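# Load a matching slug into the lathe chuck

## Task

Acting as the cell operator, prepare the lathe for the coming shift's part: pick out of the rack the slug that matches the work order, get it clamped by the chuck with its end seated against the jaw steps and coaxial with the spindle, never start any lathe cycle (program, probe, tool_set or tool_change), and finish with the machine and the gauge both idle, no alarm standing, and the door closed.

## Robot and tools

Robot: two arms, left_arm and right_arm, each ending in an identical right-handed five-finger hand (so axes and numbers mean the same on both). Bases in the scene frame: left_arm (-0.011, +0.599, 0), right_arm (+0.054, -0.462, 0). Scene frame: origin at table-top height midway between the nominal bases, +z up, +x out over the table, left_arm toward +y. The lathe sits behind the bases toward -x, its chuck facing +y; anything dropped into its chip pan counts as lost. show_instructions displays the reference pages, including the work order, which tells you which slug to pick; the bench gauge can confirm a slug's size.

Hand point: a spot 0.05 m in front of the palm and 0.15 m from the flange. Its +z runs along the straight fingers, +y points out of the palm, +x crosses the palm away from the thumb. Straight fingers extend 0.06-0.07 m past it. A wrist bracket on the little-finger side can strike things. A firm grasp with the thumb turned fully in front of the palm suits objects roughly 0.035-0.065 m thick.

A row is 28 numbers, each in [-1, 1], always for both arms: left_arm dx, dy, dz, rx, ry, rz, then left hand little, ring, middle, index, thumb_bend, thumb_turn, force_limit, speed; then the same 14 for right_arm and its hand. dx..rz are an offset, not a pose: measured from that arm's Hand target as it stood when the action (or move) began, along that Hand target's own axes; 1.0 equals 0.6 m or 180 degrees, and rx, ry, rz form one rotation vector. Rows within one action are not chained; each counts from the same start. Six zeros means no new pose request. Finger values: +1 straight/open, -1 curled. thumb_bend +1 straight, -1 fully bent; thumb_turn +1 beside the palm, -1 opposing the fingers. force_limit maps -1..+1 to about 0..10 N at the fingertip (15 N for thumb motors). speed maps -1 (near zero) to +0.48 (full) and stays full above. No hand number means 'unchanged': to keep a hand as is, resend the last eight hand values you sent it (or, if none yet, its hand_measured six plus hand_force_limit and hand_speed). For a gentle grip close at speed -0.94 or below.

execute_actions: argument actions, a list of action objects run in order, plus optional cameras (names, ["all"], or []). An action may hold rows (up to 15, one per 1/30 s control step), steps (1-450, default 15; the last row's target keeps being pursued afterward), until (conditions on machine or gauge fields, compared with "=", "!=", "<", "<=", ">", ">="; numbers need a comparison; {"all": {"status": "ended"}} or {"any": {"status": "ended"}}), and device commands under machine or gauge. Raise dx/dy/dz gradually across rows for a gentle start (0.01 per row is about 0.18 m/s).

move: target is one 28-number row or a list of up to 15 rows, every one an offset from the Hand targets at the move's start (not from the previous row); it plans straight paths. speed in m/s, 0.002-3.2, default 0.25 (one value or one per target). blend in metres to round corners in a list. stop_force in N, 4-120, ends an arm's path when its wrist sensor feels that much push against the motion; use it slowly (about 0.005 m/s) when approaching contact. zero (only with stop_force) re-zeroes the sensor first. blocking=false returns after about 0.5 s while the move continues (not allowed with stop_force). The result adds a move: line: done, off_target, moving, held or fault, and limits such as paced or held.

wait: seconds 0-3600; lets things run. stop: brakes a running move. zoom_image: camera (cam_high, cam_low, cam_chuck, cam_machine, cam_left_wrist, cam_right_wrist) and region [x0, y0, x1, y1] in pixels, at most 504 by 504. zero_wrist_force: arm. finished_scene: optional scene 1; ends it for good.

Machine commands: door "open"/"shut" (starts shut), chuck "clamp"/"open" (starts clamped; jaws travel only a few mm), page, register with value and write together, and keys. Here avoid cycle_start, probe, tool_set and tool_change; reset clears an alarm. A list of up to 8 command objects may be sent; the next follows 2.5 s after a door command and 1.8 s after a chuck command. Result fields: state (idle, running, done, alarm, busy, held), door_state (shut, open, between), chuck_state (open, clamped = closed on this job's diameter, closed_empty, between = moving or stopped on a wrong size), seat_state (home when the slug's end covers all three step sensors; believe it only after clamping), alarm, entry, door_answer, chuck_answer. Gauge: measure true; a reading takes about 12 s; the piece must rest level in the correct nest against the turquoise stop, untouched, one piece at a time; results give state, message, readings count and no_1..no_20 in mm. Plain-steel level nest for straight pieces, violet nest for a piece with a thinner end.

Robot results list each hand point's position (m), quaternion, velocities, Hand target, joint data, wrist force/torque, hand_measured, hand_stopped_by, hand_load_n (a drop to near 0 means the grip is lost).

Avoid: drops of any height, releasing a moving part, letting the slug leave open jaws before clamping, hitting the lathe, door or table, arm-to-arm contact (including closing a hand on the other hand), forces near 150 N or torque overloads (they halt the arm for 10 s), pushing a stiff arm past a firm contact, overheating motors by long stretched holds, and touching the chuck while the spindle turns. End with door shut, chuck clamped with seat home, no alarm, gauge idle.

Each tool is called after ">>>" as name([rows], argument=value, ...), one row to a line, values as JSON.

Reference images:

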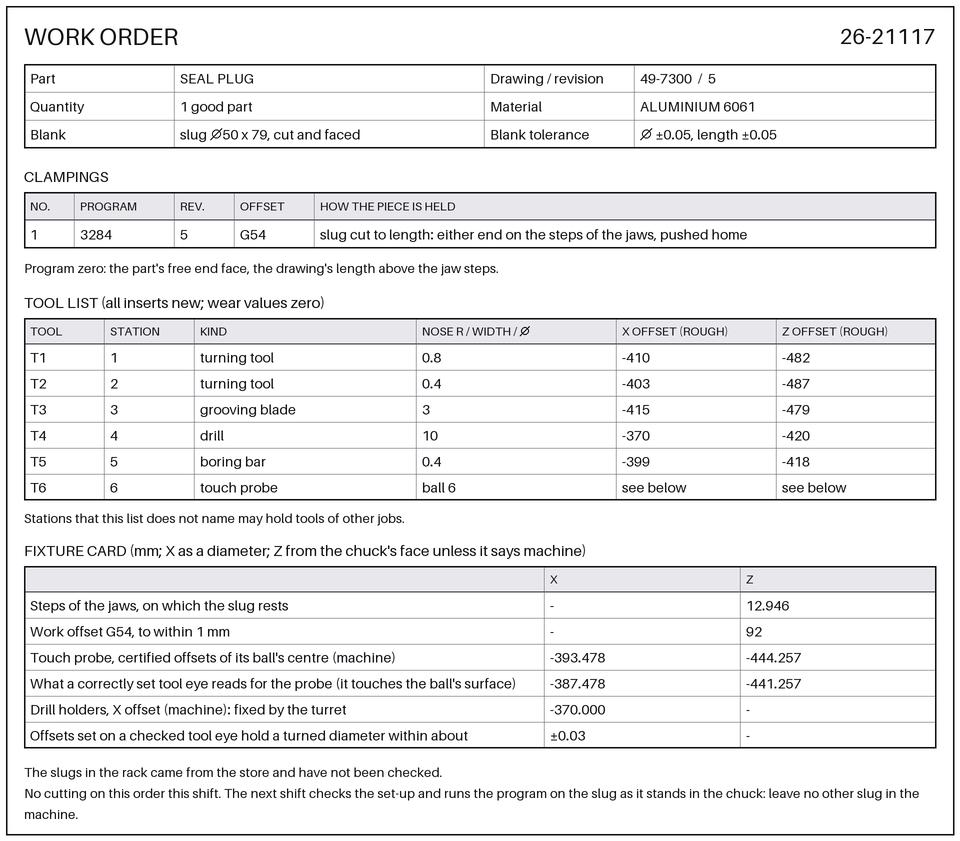

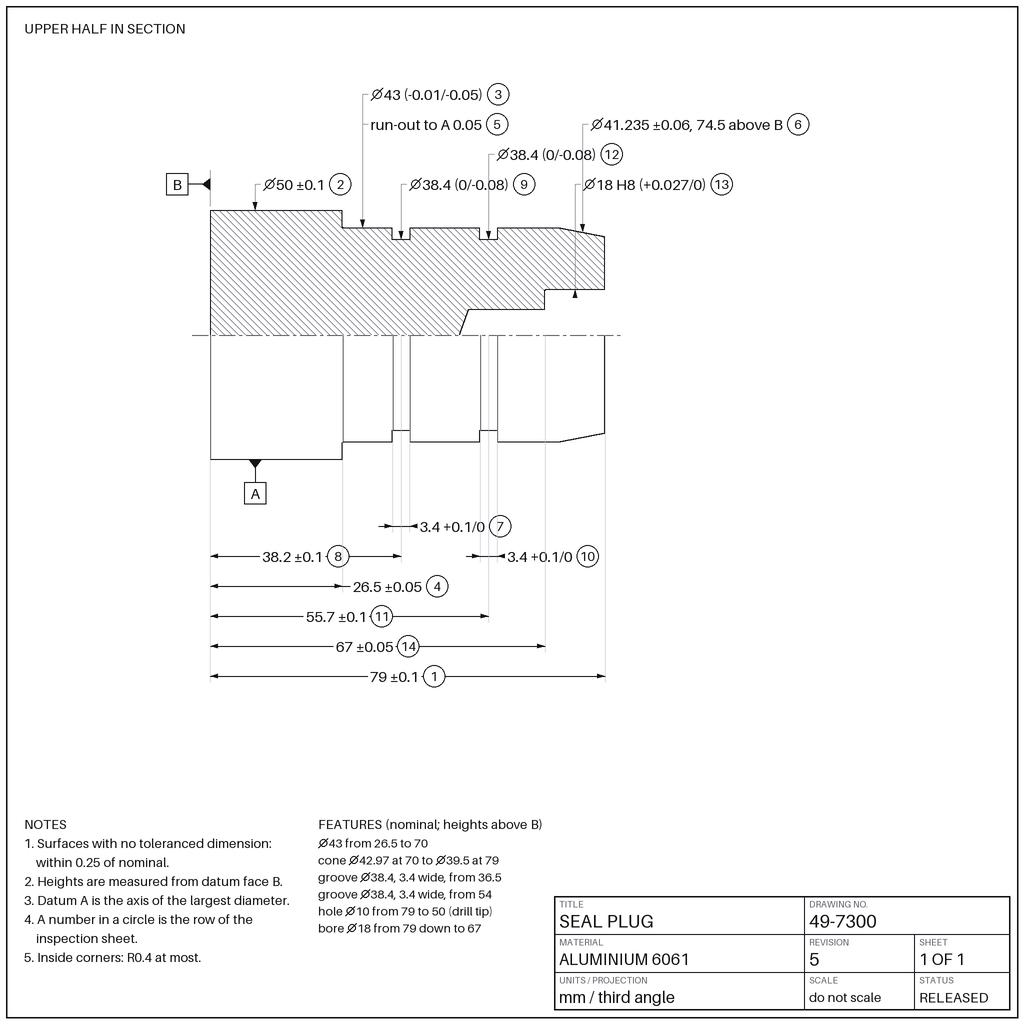

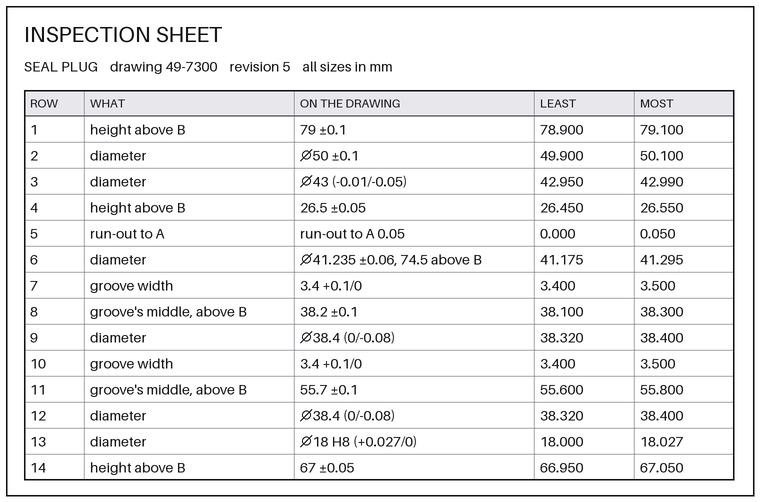

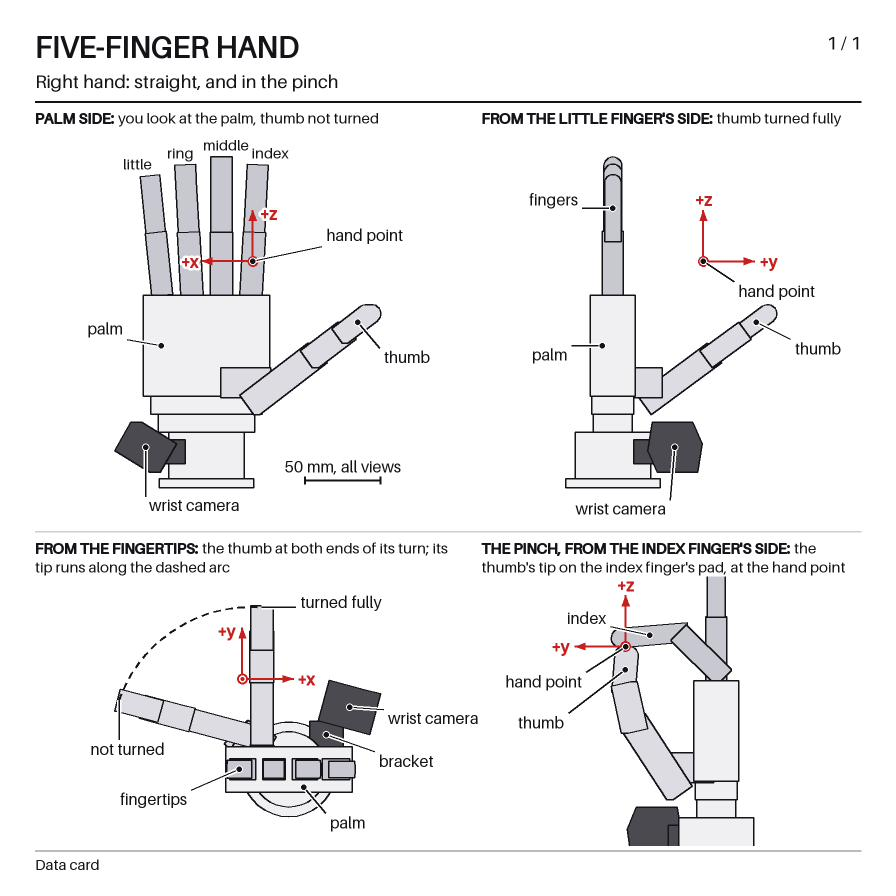

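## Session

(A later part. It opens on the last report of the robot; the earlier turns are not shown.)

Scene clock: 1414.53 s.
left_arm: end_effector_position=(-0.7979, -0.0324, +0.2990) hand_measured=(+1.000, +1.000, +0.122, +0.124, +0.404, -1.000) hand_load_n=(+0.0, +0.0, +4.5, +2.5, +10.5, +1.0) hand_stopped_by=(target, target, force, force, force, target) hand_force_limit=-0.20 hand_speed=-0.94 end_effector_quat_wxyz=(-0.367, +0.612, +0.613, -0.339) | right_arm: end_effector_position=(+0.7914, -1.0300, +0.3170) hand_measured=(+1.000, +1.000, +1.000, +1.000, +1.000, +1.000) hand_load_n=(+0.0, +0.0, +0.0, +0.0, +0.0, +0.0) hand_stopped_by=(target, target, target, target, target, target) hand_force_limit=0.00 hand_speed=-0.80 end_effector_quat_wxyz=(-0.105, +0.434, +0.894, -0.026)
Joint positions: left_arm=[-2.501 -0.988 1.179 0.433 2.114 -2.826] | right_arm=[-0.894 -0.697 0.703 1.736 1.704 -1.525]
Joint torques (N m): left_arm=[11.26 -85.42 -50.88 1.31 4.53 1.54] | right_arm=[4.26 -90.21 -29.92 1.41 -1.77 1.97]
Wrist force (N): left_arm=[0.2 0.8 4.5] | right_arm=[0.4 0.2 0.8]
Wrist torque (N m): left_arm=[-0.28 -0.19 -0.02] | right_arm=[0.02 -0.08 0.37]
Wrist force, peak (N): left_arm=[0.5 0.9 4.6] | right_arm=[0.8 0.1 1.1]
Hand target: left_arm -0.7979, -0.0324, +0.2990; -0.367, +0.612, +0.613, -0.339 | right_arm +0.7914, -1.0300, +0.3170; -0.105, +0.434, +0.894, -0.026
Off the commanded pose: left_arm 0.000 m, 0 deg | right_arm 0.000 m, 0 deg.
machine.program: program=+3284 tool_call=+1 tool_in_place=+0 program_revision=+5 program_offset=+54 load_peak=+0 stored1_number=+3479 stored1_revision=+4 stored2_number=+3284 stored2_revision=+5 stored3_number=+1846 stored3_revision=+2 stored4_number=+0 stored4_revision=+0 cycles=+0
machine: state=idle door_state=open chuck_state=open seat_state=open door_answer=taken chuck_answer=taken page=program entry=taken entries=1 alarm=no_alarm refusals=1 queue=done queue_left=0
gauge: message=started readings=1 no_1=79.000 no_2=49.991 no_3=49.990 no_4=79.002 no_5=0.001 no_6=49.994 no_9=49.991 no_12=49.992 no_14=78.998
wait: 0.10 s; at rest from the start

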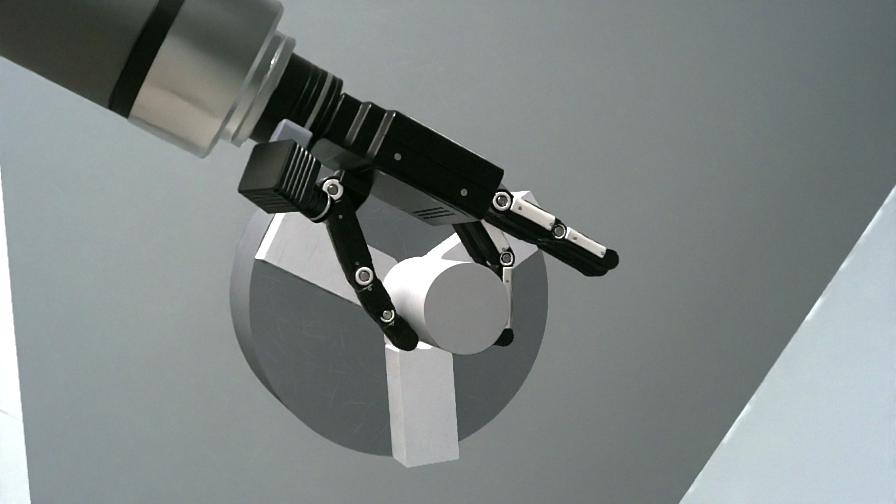

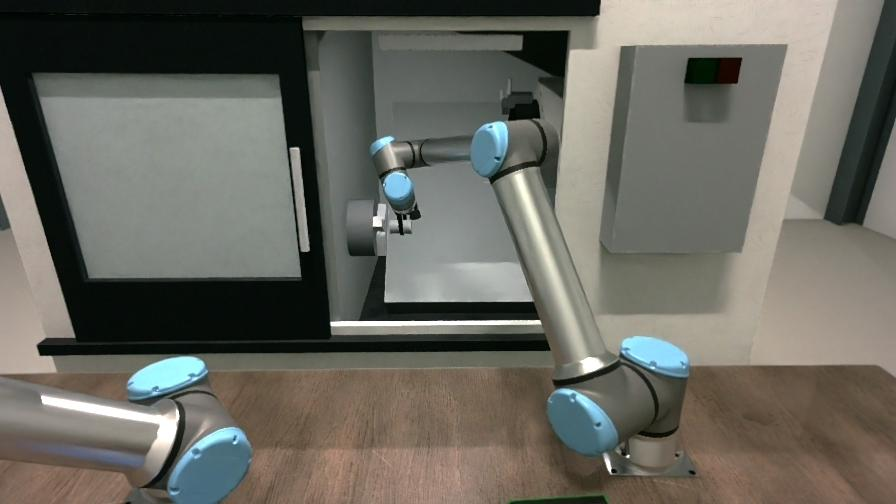

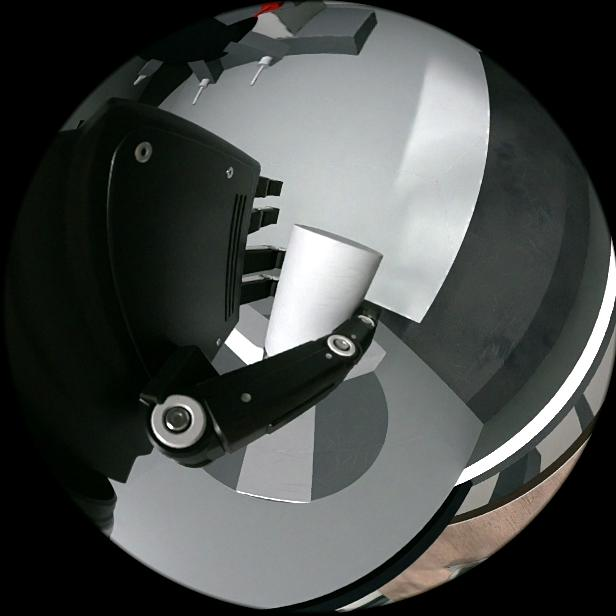

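>>> move(target=[-0.0262,0.0030,0.0031,0,0.0028,-0.0048,1,1,-0.1,-0.1,0.40,-1,-0.2,-0.94,0,0,0,0,0,0,1,1,1,1,1,1,0,-0.8], speed=0.02, stop_force=5, cameras=["cam_chuck","cam_machine","cam_left_wrist"])

>>> zoom_image(camera="cam_chuck", region=[360, 230, 520, 370])

>>> zoom_image(camera="cam_machine", region=[370, 205, 420, 245])

>>> zoom_image(camera="cam_left_wrist", region=[220, 200, 420, 400])

Scene clock: 1478.40 s.
left_arm: end_effector_position=(-0.7989, -0.0480, +0.2960) hand_measured=(+1.000, +1.000, +0.122, +0.124, +0.404, -1.000) hand_load_n=(+0.0, +0.0, +4.5, +3.0, +10.5, +0.5) hand_stopped_by=(target, target, force, force, force, target) hand_force_limit=-0.20 hand_speed=-0.94 end_effector_quat_wxyz=(-0.372, +0.609, +0.616, -0.333) | right_arm: end_effector_position=(+0.7914, -1.0300, +0.3170) hand_measured=(+1.000, +1.000, +1.000, +1.000, +1.000, +1.000) hand_load_n=(-0.5, +0.0, +0.0, +0.0, +0.0, +0.0) hand_stopped_by=(target, target, target, target, target, target) hand_force_limit=0.00 hand_speed=-0.80 end_effector_quat_wxyz=(-0.105, +0.434, +0.894, -0.026)
Joint positions: left_arm=[-2.483 -0.959 1.139 0.455 2.137 -2.827] | right_arm=[-0.894 -0.697 0.703 1.736 1.704 -1.525]
Joint torques (N m): left_arm=[-11.58 -109.68 -34.29 -0.95 -3.23 0.63] | right_arm=[4.87 -91.2 -29.7 1.55 -1.59 1.85]
Wrist force (N): left_arm=[0.5 1.1 3.8] | right_arm=[0.7 0.2 0.9]
Wrist torque (N m): left_arm=[-0.22 -0.21 0.02] | right_arm=[0.01 -0.14 0.39]
Wrist force, peak (N): left_arm=[0.6 1.2 4.5] | right_arm=[0.8 0.1 1.1]
Hand target: left_arm -0.7989, -0.0480, +0.2960; -0.372, +0.609, +0.616, -0.333 | right_arm +0.7914, -1.0300, +0.3170; -0.105, +0.434, +0.894, -0.026
Off the commanded pose: left_arm 0.000 m, 0 deg | right_arm 0.000 m, 0 deg.
machine.program: program=+3284 tool_call=+1 tool_in_place=+0 program_revision=+5 program_offset=+54 load_peak=+0 stored1_number=+3479 stored1_revision=+4 stored2_number=+3284 stored2_revision=+5 stored3_number=+1846 stored3_revision=+2 stored4_number=+0 stored4_revision=+0 cycles=+0
machine: state=idle door_state=open chuck_state=open seat_state=open door_answer=taken chuck_answer=taken page=program entry=taken entries=1 alarm=no_alarm refusals=1 queue=done queue_left=0
gauge: message=started readings=1 no_1=79.000 no_2=49.991 no_3=49.990 no_4=79.002 no_5=0.001 no_6=49.994 no_9=49.991 no_12=49.992 no_14=78.998
move: done

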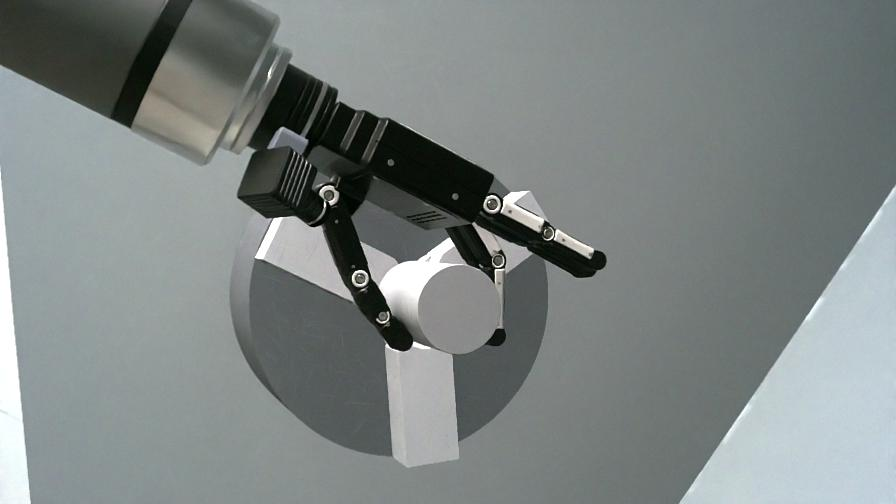

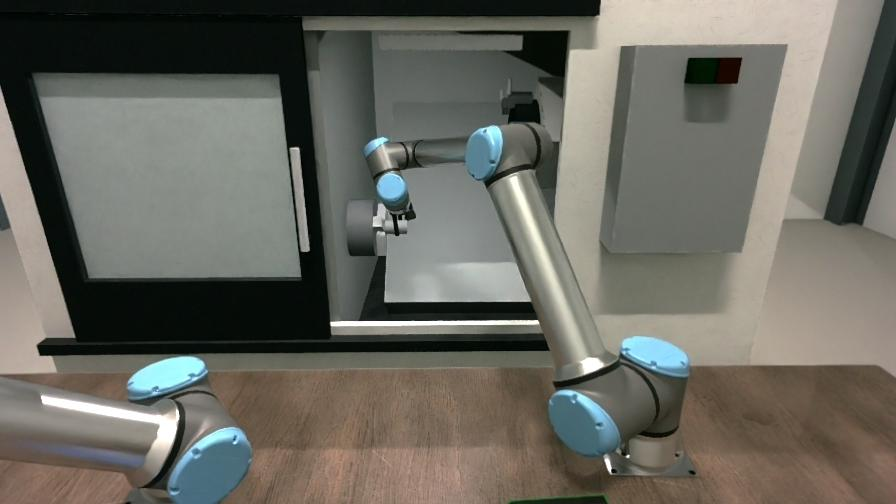

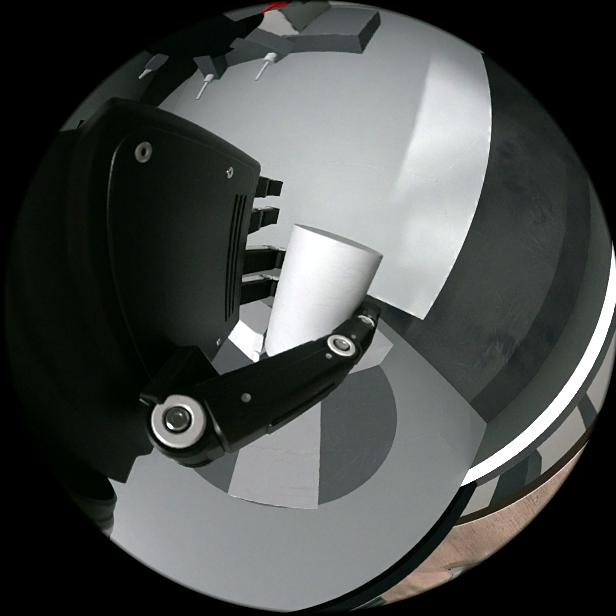

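Scaled by 3.150 from the camera's image (finer frame: 1280x720).

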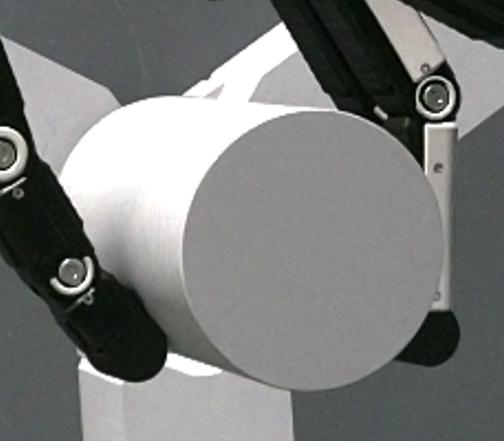

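Scaled by 10.080 from the camera's image (finer frame: 1280x720).

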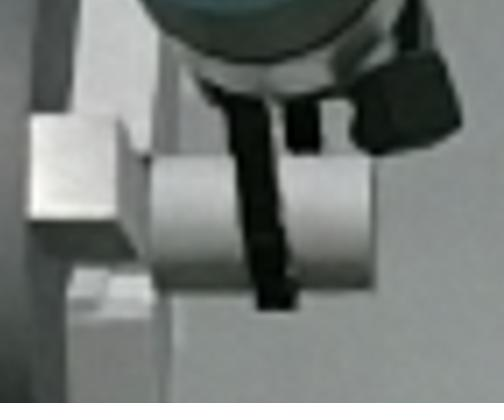

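Scaled by 2.520 from the camera's image (finer frame: 880x880).

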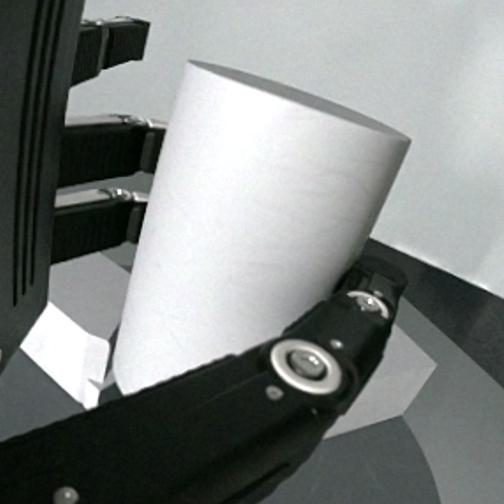

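>>> move(target=[-0.0133,-0.0005,-0.0006,0,0,0,1,1,-0.1,-0.1,0.40,-1,-0.2,-0.94,0,0,0,0,0,0,1,1,1,1,1,1,0,-0.8], speed=0.01, stop_force=5, cameras=["cam_chuck","cam_machine","cam_left_wrist"])

>>> zoom_image(camera="cam_chuck", region=[360, 230, 520, 370])

>>> zoom_image(camera="cam_machine", region=[370, 205, 420, 245])

>>> zoom_image(camera="cam_left_wrist", region=[220, 200, 420, 400])

Scene clock: 1504.23 s.
left_arm: end_effector_position=(-0.7989, -0.0521, +0.2960) hand_measured=(+1.000, +1.000, +0.122, +0.124, +0.404, -1.000) hand_load_n=(+0.0, +0.0, +5.5, +1.5, +10.5, +0.0) hand_stopped_by=(target, target, force, force, force, target) hand_force_limit=-0.20 hand_speed=-0.94 end_effector_quat_wxyz=(-0.372, +0.609, +0.616, -0.333) | right_arm: end_effector_position=(+0.7914, -1.0300, +0.3170) hand_measured=(+1.000, +1.000, +1.000, +1.000, +1.000, +1.000) hand_load_n=(+0.0, +0.0, +0.0, +0.0, +0.0, +0.0) hand_stopped_by=(target, target, target, target, target, target) hand_force_limit=0.00 hand_speed=-0.80 end_effector_quat_wxyz=(-0.105, +0.434, +0.894, -0.026)
Joint positions: left_arm=[-2.479 -0.953 1.13 0.46 2.14 -2.824] | right_arm=[-0.894 -0.697 0.703 1.736 1.704 -1.525]
Joint torques (N m): left_arm=[-10.32 -109.52 -34.76 -0.99 -3.02 -1.15] | right_arm=[4.05 -90.19 -29.82 1.54 -1.56 2.14]
Wrist force (N): left_arm=[2.6 1.0 3.3] | right_arm=[0.6 0.1 1.0]
Wrist torque (N m): left_arm=[-0.25 -0.25 -0.01] | right_arm=[-0.01 -0.12 0.38]
Wrist force, peak (N): left_arm=[5.7 1.5 5.5] | right_arm=[1.0 0.0 0.9]
Hand target: left_arm -0.7989, -0.0521, +0.2960; -0.372, +0.609, +0.616, -0.333 (not the last commanded pose) | right_arm +0.7914, -1.0300, +0.3170; -0.105, +0.434, +0.894, -0.026
Off the commanded pose: left_arm 0.004 m, 0 deg | right_arm 0.000 m, 0 deg.
machine.program: program=+3284 tool_call=+1 tool_in_place=+0 program_revision=+5 program_offset=+54 load_peak=+0 stored1_number=+3479 stored1_revision=+4 stored2_number=+3284 stored2_revision=+5 stored3_number=+1846 stored3_revision=+2 stored4_number=+0 stored4_revision=+0 cycles=+0
machine: state=idle door_state=open chuck_state=open seat_state=open door_answer=taken chuck_answer=taken page=program entry=taken entries=1 alarm=no_alarm refusals=1 queue=done queue_left=0
gauge: message=started readings=1 no_1=79.000 no_2=49.991 no_3=49.990 no_4=79.002 no_5=0.001 no_6=49.994 no_9=49.991 no_12=49.992 no_14=78.998
move: contact (left_arm)

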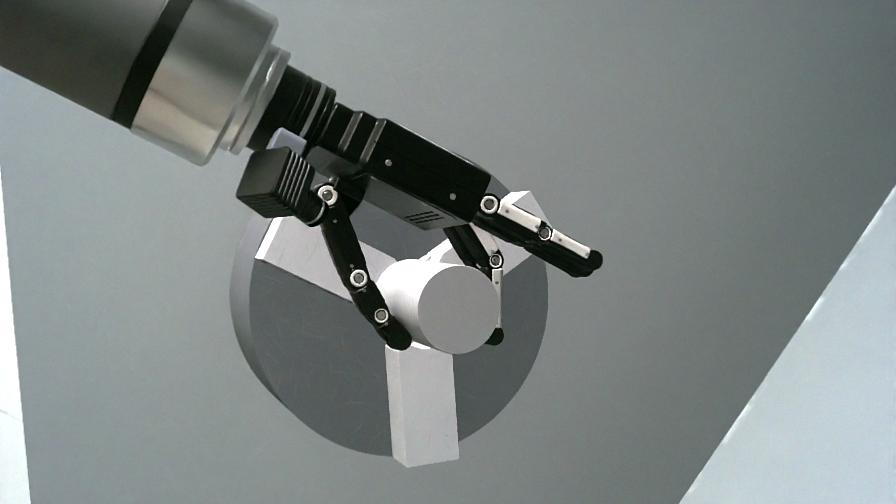

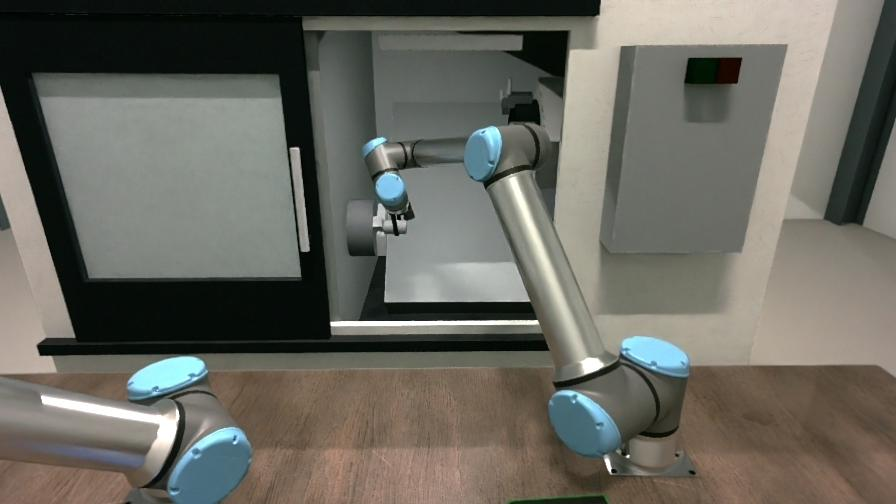

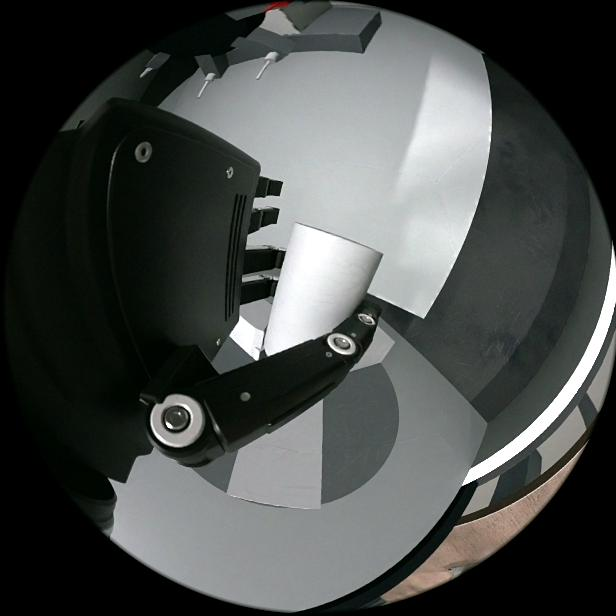

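Scaled by 3.150 from the camera's image (finer frame: 1280x720).

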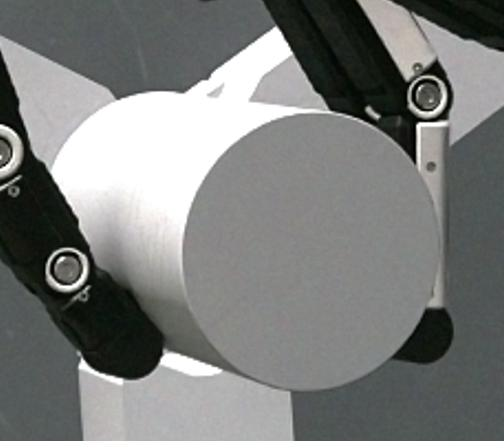

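Scaled by 10.080 from the camera's image (finer frame: 1280x720).

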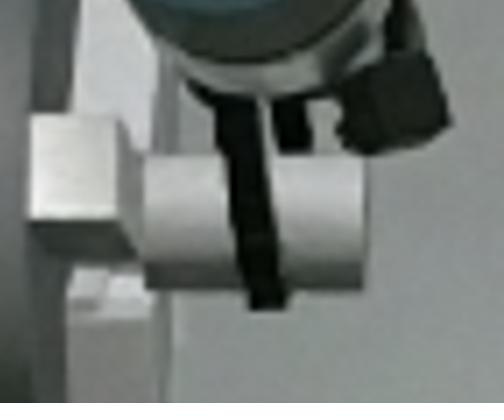

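Scaled by 2.520 from the camera's image (finer frame: 880x880).

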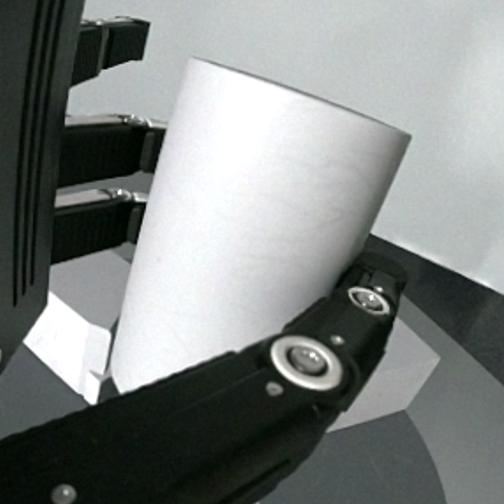

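>>> zoom_image(camera="cam_chuck", region=[375, 325, 465, 375])

>>> zoom_image(camera="cam_chuck", region=[360, 235, 460, 295])

>>> zoom_image(camera="cam_left_wrist", region=[220, 300, 290, 370])

>>> zoom_image(camera="cam_left_wrist", region=[340, 300, 410, 370])

Scaled by 5.600 from the camera's image (finer frame: 1280x720).

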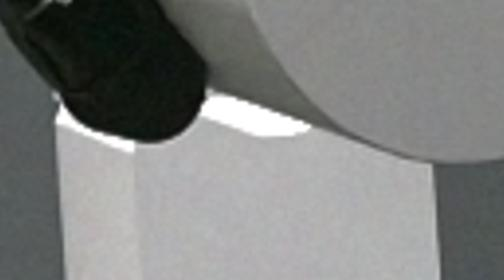

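Scaled by 5.040 from the camera's image (finer frame: 1280x720).

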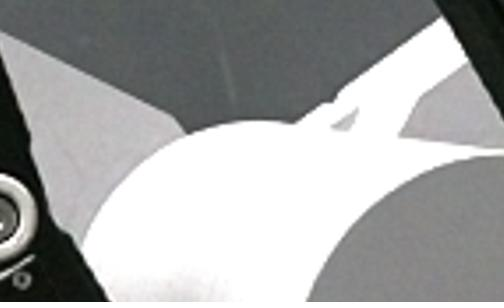

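Scaled by 7.200 from the camera's image (finer frame: 880x880).

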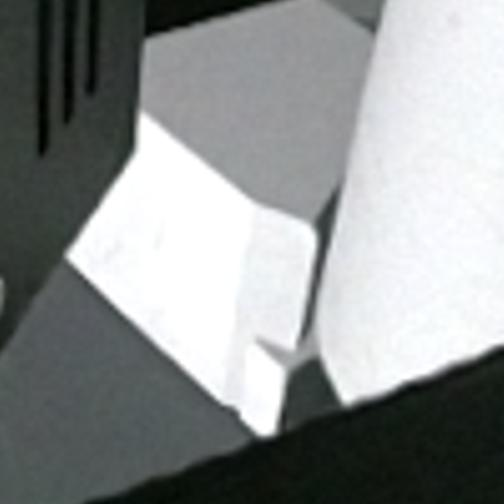

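Scaled by 7.200 from the camera's image (finer frame: 880x880).

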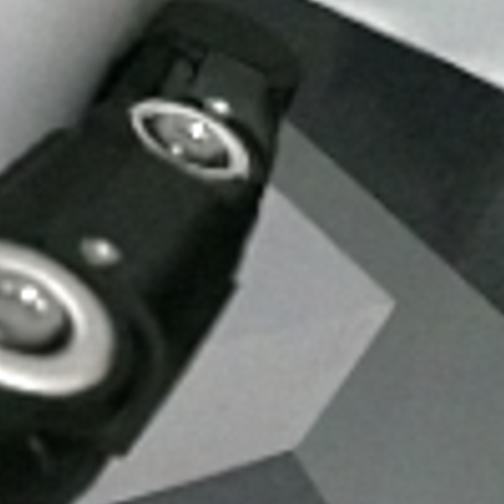

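>>> zoom_image(camera="cam_chuck", region=[490, 180, 560, 250])

>>> zoom_image(camera="cam_chuck", region=[490, 240, 560, 310])

>>> zoom_image(camera="cam_chuck", region=[240, 200, 380, 340])

>>> zoom_image(camera="cam_chuck", region=[220, 180, 560, 480])

Scaled by 7.200 from the camera's image (finer frame: 1280x720).

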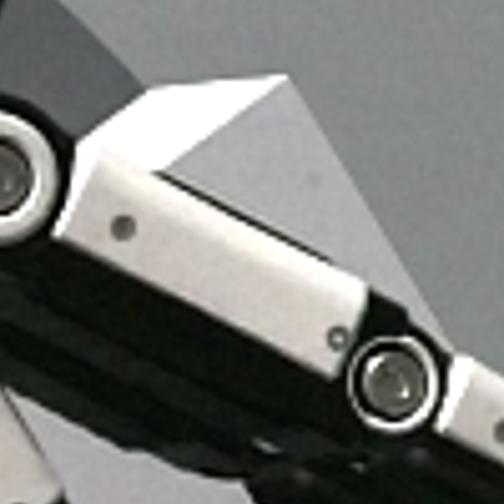

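Scaled by 7.200 from the camera's image (finer frame: 1280x720).

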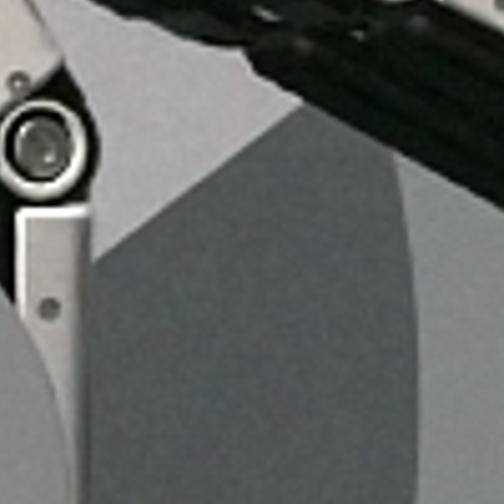

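Scaled by 3.600 from the camera's image (finer frame: 1280x720).

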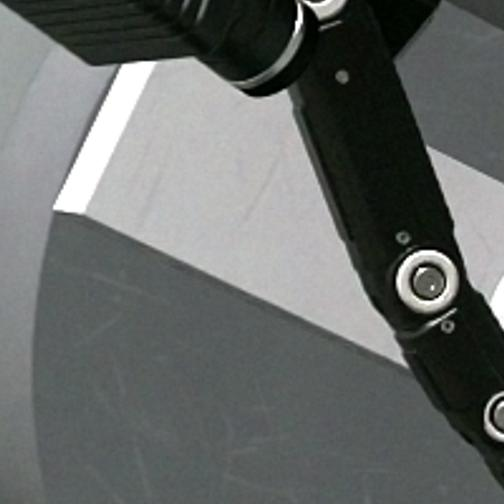

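Scaled by 1.482 from the camera's image (finer frame: 1280x720).

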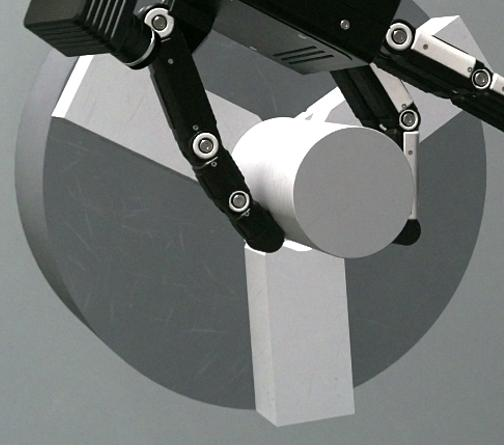

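>>> move(target=[0.0096,0.0008,0.0096,-0.0002,0.0084,-0.0018,1,1,-0.1,-0.1,0.40,-1,-0.2,-0.94,0,0,0,0,0,0,1,1,1,1,1,1,0,-0.8], speed=0.015, cameras=["cam_chuck","cam_machine","cam_left_wrist"])

>>> zoom_image(camera="cam_chuck", region=[360, 230, 520, 370])

>>> zoom_image(camera="cam_machine", region=[370, 205, 420, 245])

>>> zoom_image(camera="cam_left_wrist", region=[220, 200, 420, 400])

Scene clock: 1540.20 s.
left_arm: end_effector_position=(-0.8036, -0.0460, +0.2929) hand_measured=(+1.000, +1.000, +0.122, +0.124, +0.404, -1.000) hand_load_n=(+0.0, +0.0, +4.5, +2.5, +10.5, +1.0) hand_stopped_by=(target, target, force, force, force, target) hand_force_limit=-0.20 hand_speed=-0.94 end_effector_quat_wxyz=(-0.381, +0.612, +0.613, -0.324) | right_arm: end_effector_position=(+0.7914, -1.0300, +0.3170) hand_measured=(+1.000, +1.000, +1.000, +1.000, +1.000, +1.000) hand_load_n=(+0.0, +0.0, +0.0, +0.0, +0.0, +0.0) hand_stopped_by=(target, target, target, target, target, target) hand_force_limit=0.00 hand_speed=-0.80 end_effector_quat_wxyz=(-0.105, +0.434, +0.894, -0.026)
Joint positions: left_arm=[-2.481 -0.943 1.119 0.47 2.164 -2.825] | right_arm=[-0.894 -0.697 0.703 1.736 1.704 -1.525]
Joint torques (N m): left_arm=[-7.84 -103.77 -43.98 0.72 -0.81 -0.74] | right_arm=[4.95 -91.13 -29.79 1.54 -1.52 1.78]
Wrist force (N): left_arm=[0.2 1.2 4.2] | right_arm=[0.6 0.0 0.4]
Wrist torque (N m): left_arm=[-0.24 -0.18 0.01] | right_arm=[0.00 -0.11 0.38]
Wrist force, peak (N): left_arm=[2.7 1.1 4.1] | right_arm=[1.0 0.0 1.0]
Hand target: left_arm -0.8035, -0.0461, +0.2930; -0.381, +0.612, +0.613, -0.324 | right_arm +0.7914, -1.0300, +0.3170; -0.105, +0.434, +0.894, -0.026
Off the commanded pose: left_arm 0.000 m, 0 deg | right_arm 0.000 m, 0 deg.
machine.program: program=+3284 tool_call=+1 tool_in_place=+0 program_revision=+5 program_offset=+54 load_peak=+0 stored1_number=+3479 stored1_revision=+4 stored2_number=+3284 stored2_revision=+5 stored3_number=+1846 stored3_revision=+2 stored4_number=+0 stored4_revision=+0 cycles=+0
machine: state=idle door_state=open chuck_state=open seat_state=open door_answer=taken chuck_answer=taken page=program entry=taken entries=1 alarm=no_alarm refusals=1 queue=done queue_left=0
gauge: message=started readings=1 no_1=79.000 no_2=49.991 no_3=49.990 no_4=79.002 no_5=0.001 no_6=49.994 no_9=49.991 no_12=49.992 no_14=78.998
move: done

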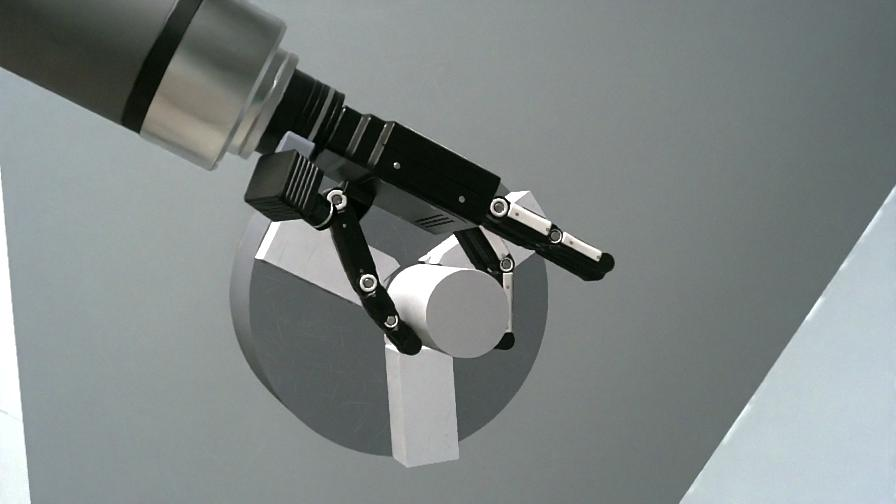

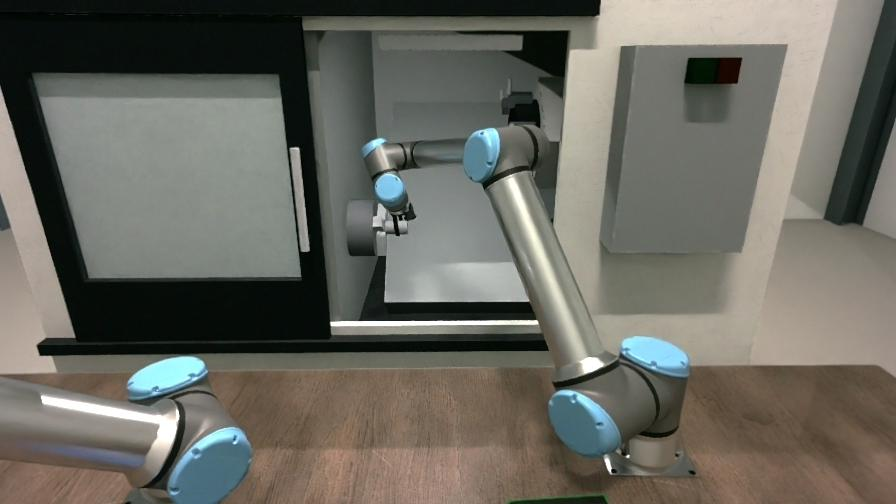

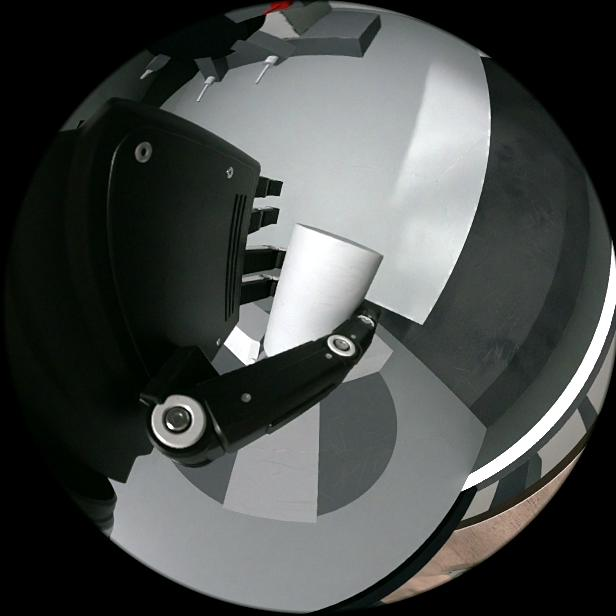

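Scaled by 3.150 from the camera's image (finer frame: 1280x720).

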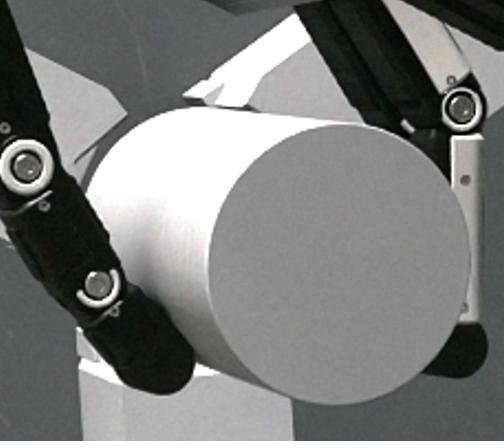

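Scaled by 10.080 from the camera's image (finer frame: 1280x720).

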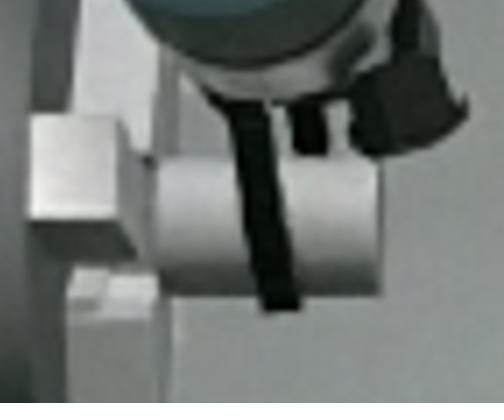

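Scaled by 2.520 from the camera's image (finer frame: 880x880).

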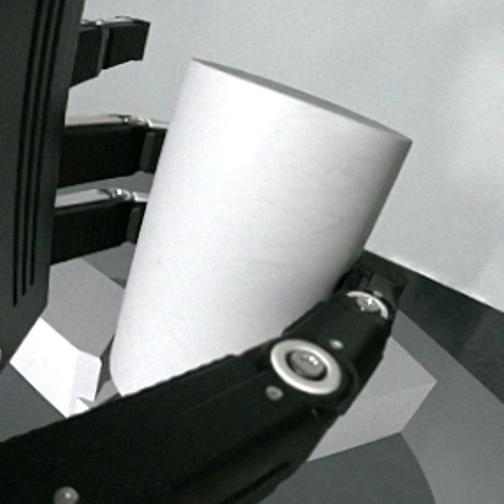

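>>> move(target=[-0.0166,-0.0007,-0.0012,0.0002,0.0024,-0.0041,1,1,-0.1,-0.1,0.40,-1,-0.2,-0.94,0,0,0,0,0,0,1,1,1,1,1,1,0,-0.8], speed=0.01, stop_force=5, cameras=["cam_chuck","cam_machine","cam_left_wrist"])

>>> zoom_image(camera="cam_chuck", region=[360, 230, 520, 370])

>>> zoom_image(camera="cam_machine", region=[370, 205, 420, 245])

>>> zoom_image(camera="cam_left_wrist", region=[220, 200, 420, 400])

Scene clock: 1560.97 s.
left_arm: end_effector_position=(-0.8035, -0.0561, +0.2930) hand_measured=(+1.000, +1.000, +0.122, +0.124, +0.404, -1.000) hand_load_n=(+0.0, +0.0, +4.5, +2.5, +10.0, +1.0) hand_stopped_by=(target, target, force, force, force, target) hand_force_limit=-0.20 hand_speed=-0.94 end_effector_quat_wxyz=(-0.386, +0.609, +0.615, -0.319) | right_arm: end_effector_position=(+0.7914, -1.0300, +0.3170) hand_measured=(+1.000, +1.000, +1.000, +1.000, +1.000, +1.000) hand_load_n=(+0.0, +0.0, +0.0, +0.0, +0.0, +0.0) hand_stopped_by=(target, target, target, target, target, target) hand_force_limit=0.00 hand_speed=-0.80 end_effector_quat_wxyz=(-0.105, +0.434, +0.894, -0.026)
Joint positions: left_arm=[-2.469 -0.925 1.089 0.488 2.181 -2.828] | right_arm=[-0.894 -0.697 0.703 1.736 1.704 -1.525]
Joint torques (N m): left_arm=[-11.65 -112.2 -34.32 -0.91 -2.93 0.58] | right_arm=[5.87 -89.69 -29.79 1.32 -1.55 1.81]
Wrist force (N): left_arm=[0.2 0.9 3.9] | right_arm=[0.7 0.0 0.9]
Wrist torque (N m): left_arm=[-0.28 -0.19 -0.01] | right_arm=[-0.02 -0.14 0.39]
Wrist force, peak (N): left_arm=[0.2 1.3 4.6] | right_arm=[0.6 0.0 1.2]
Hand target: left_arm -0.8035, -0.0561, +0.2930; -0.386, +0.609, +0.615, -0.319 | right_arm +0.7914, -1.0300, +0.3170; -0.105, +0.434, +0.894, -0.026
Off the commanded pose: left_arm 0.000 m, 0 deg | right_arm 0.000 m, 0 deg.
machine.program: program=+3284 tool_call=+1 tool_in_place=+0 program_revision=+5 program_offset=+54 load_peak=+0 stored1_number=+3479 stored1_revision=+4 stored2_number=+3284 stored2_revision=+5 stored3_number=+1846 stored3_revision=+2 stored4_number=+0 stored4_revision=+0 cycles=+0
machine: state=idle door_state=open chuck_state=open seat_state=open door_answer=taken chuck_answer=taken page=program entry=taken entries=1 alarm=no_alarm refusals=1 queue=done queue_left=0
gauge: message=started readings=1 no_1=79.000 no_2=49.991 no_3=49.990 no_4=79.002 no_5=0.001 no_6=49.994 no_9=49.991 no_12=49.992 no_14=78.998
move: done

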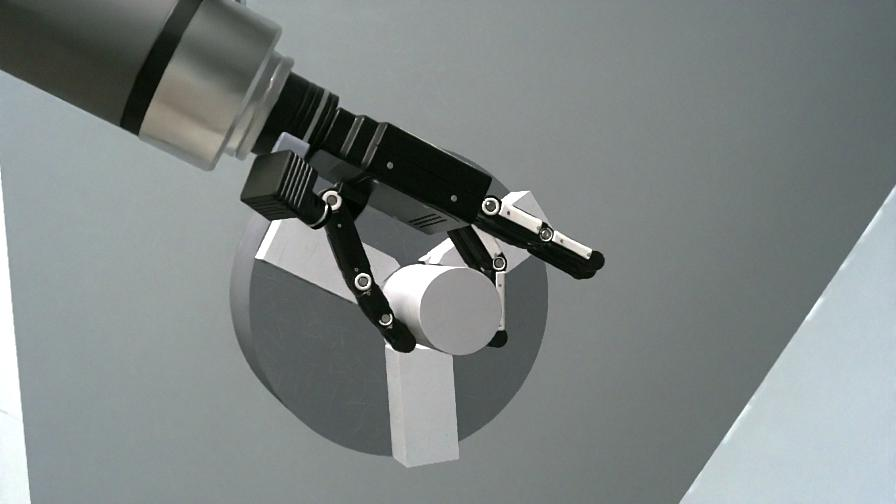

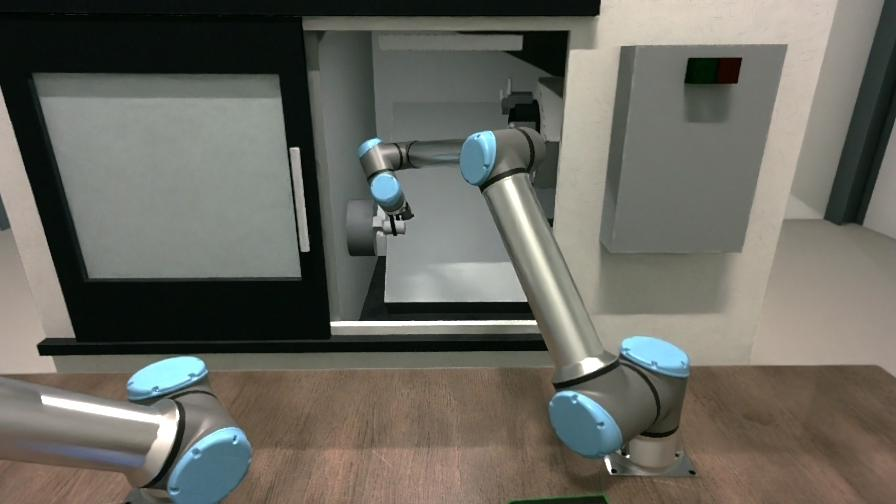

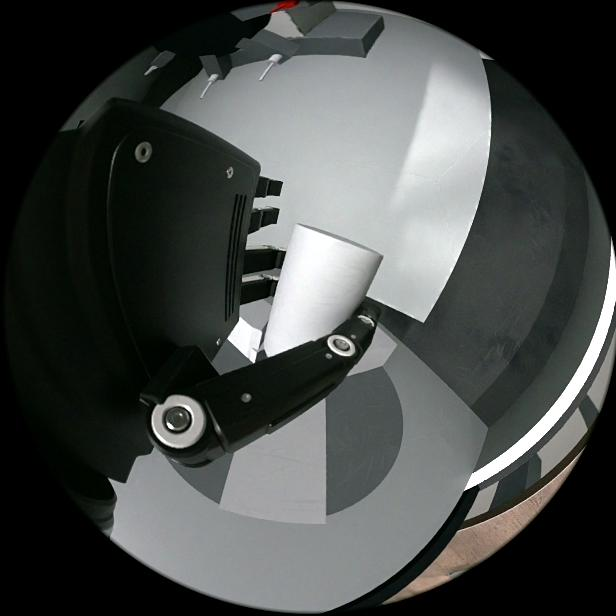

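Scaled by 3.150 from the camera's image (finer frame: 1280x720).

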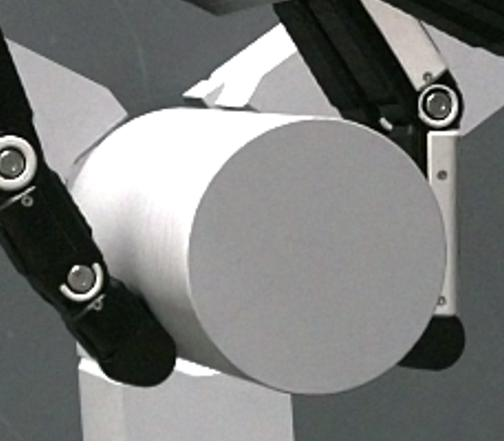

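Scaled by 10.080 from the camera's image (finer frame: 1280x720).

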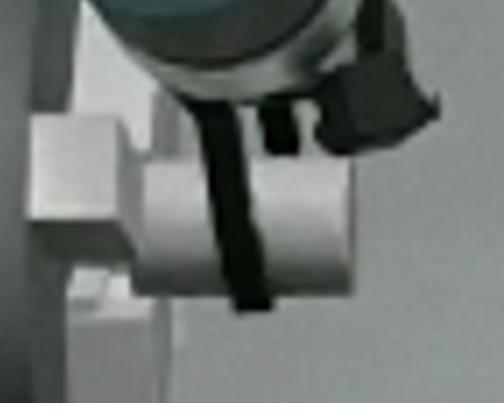

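Scaled by 2.520 from the camera's image (finer frame: 880x880).

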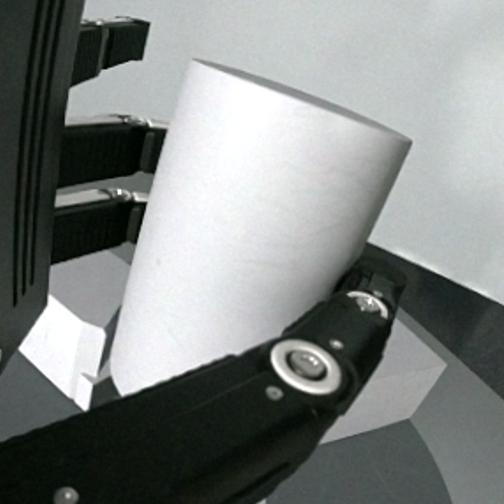

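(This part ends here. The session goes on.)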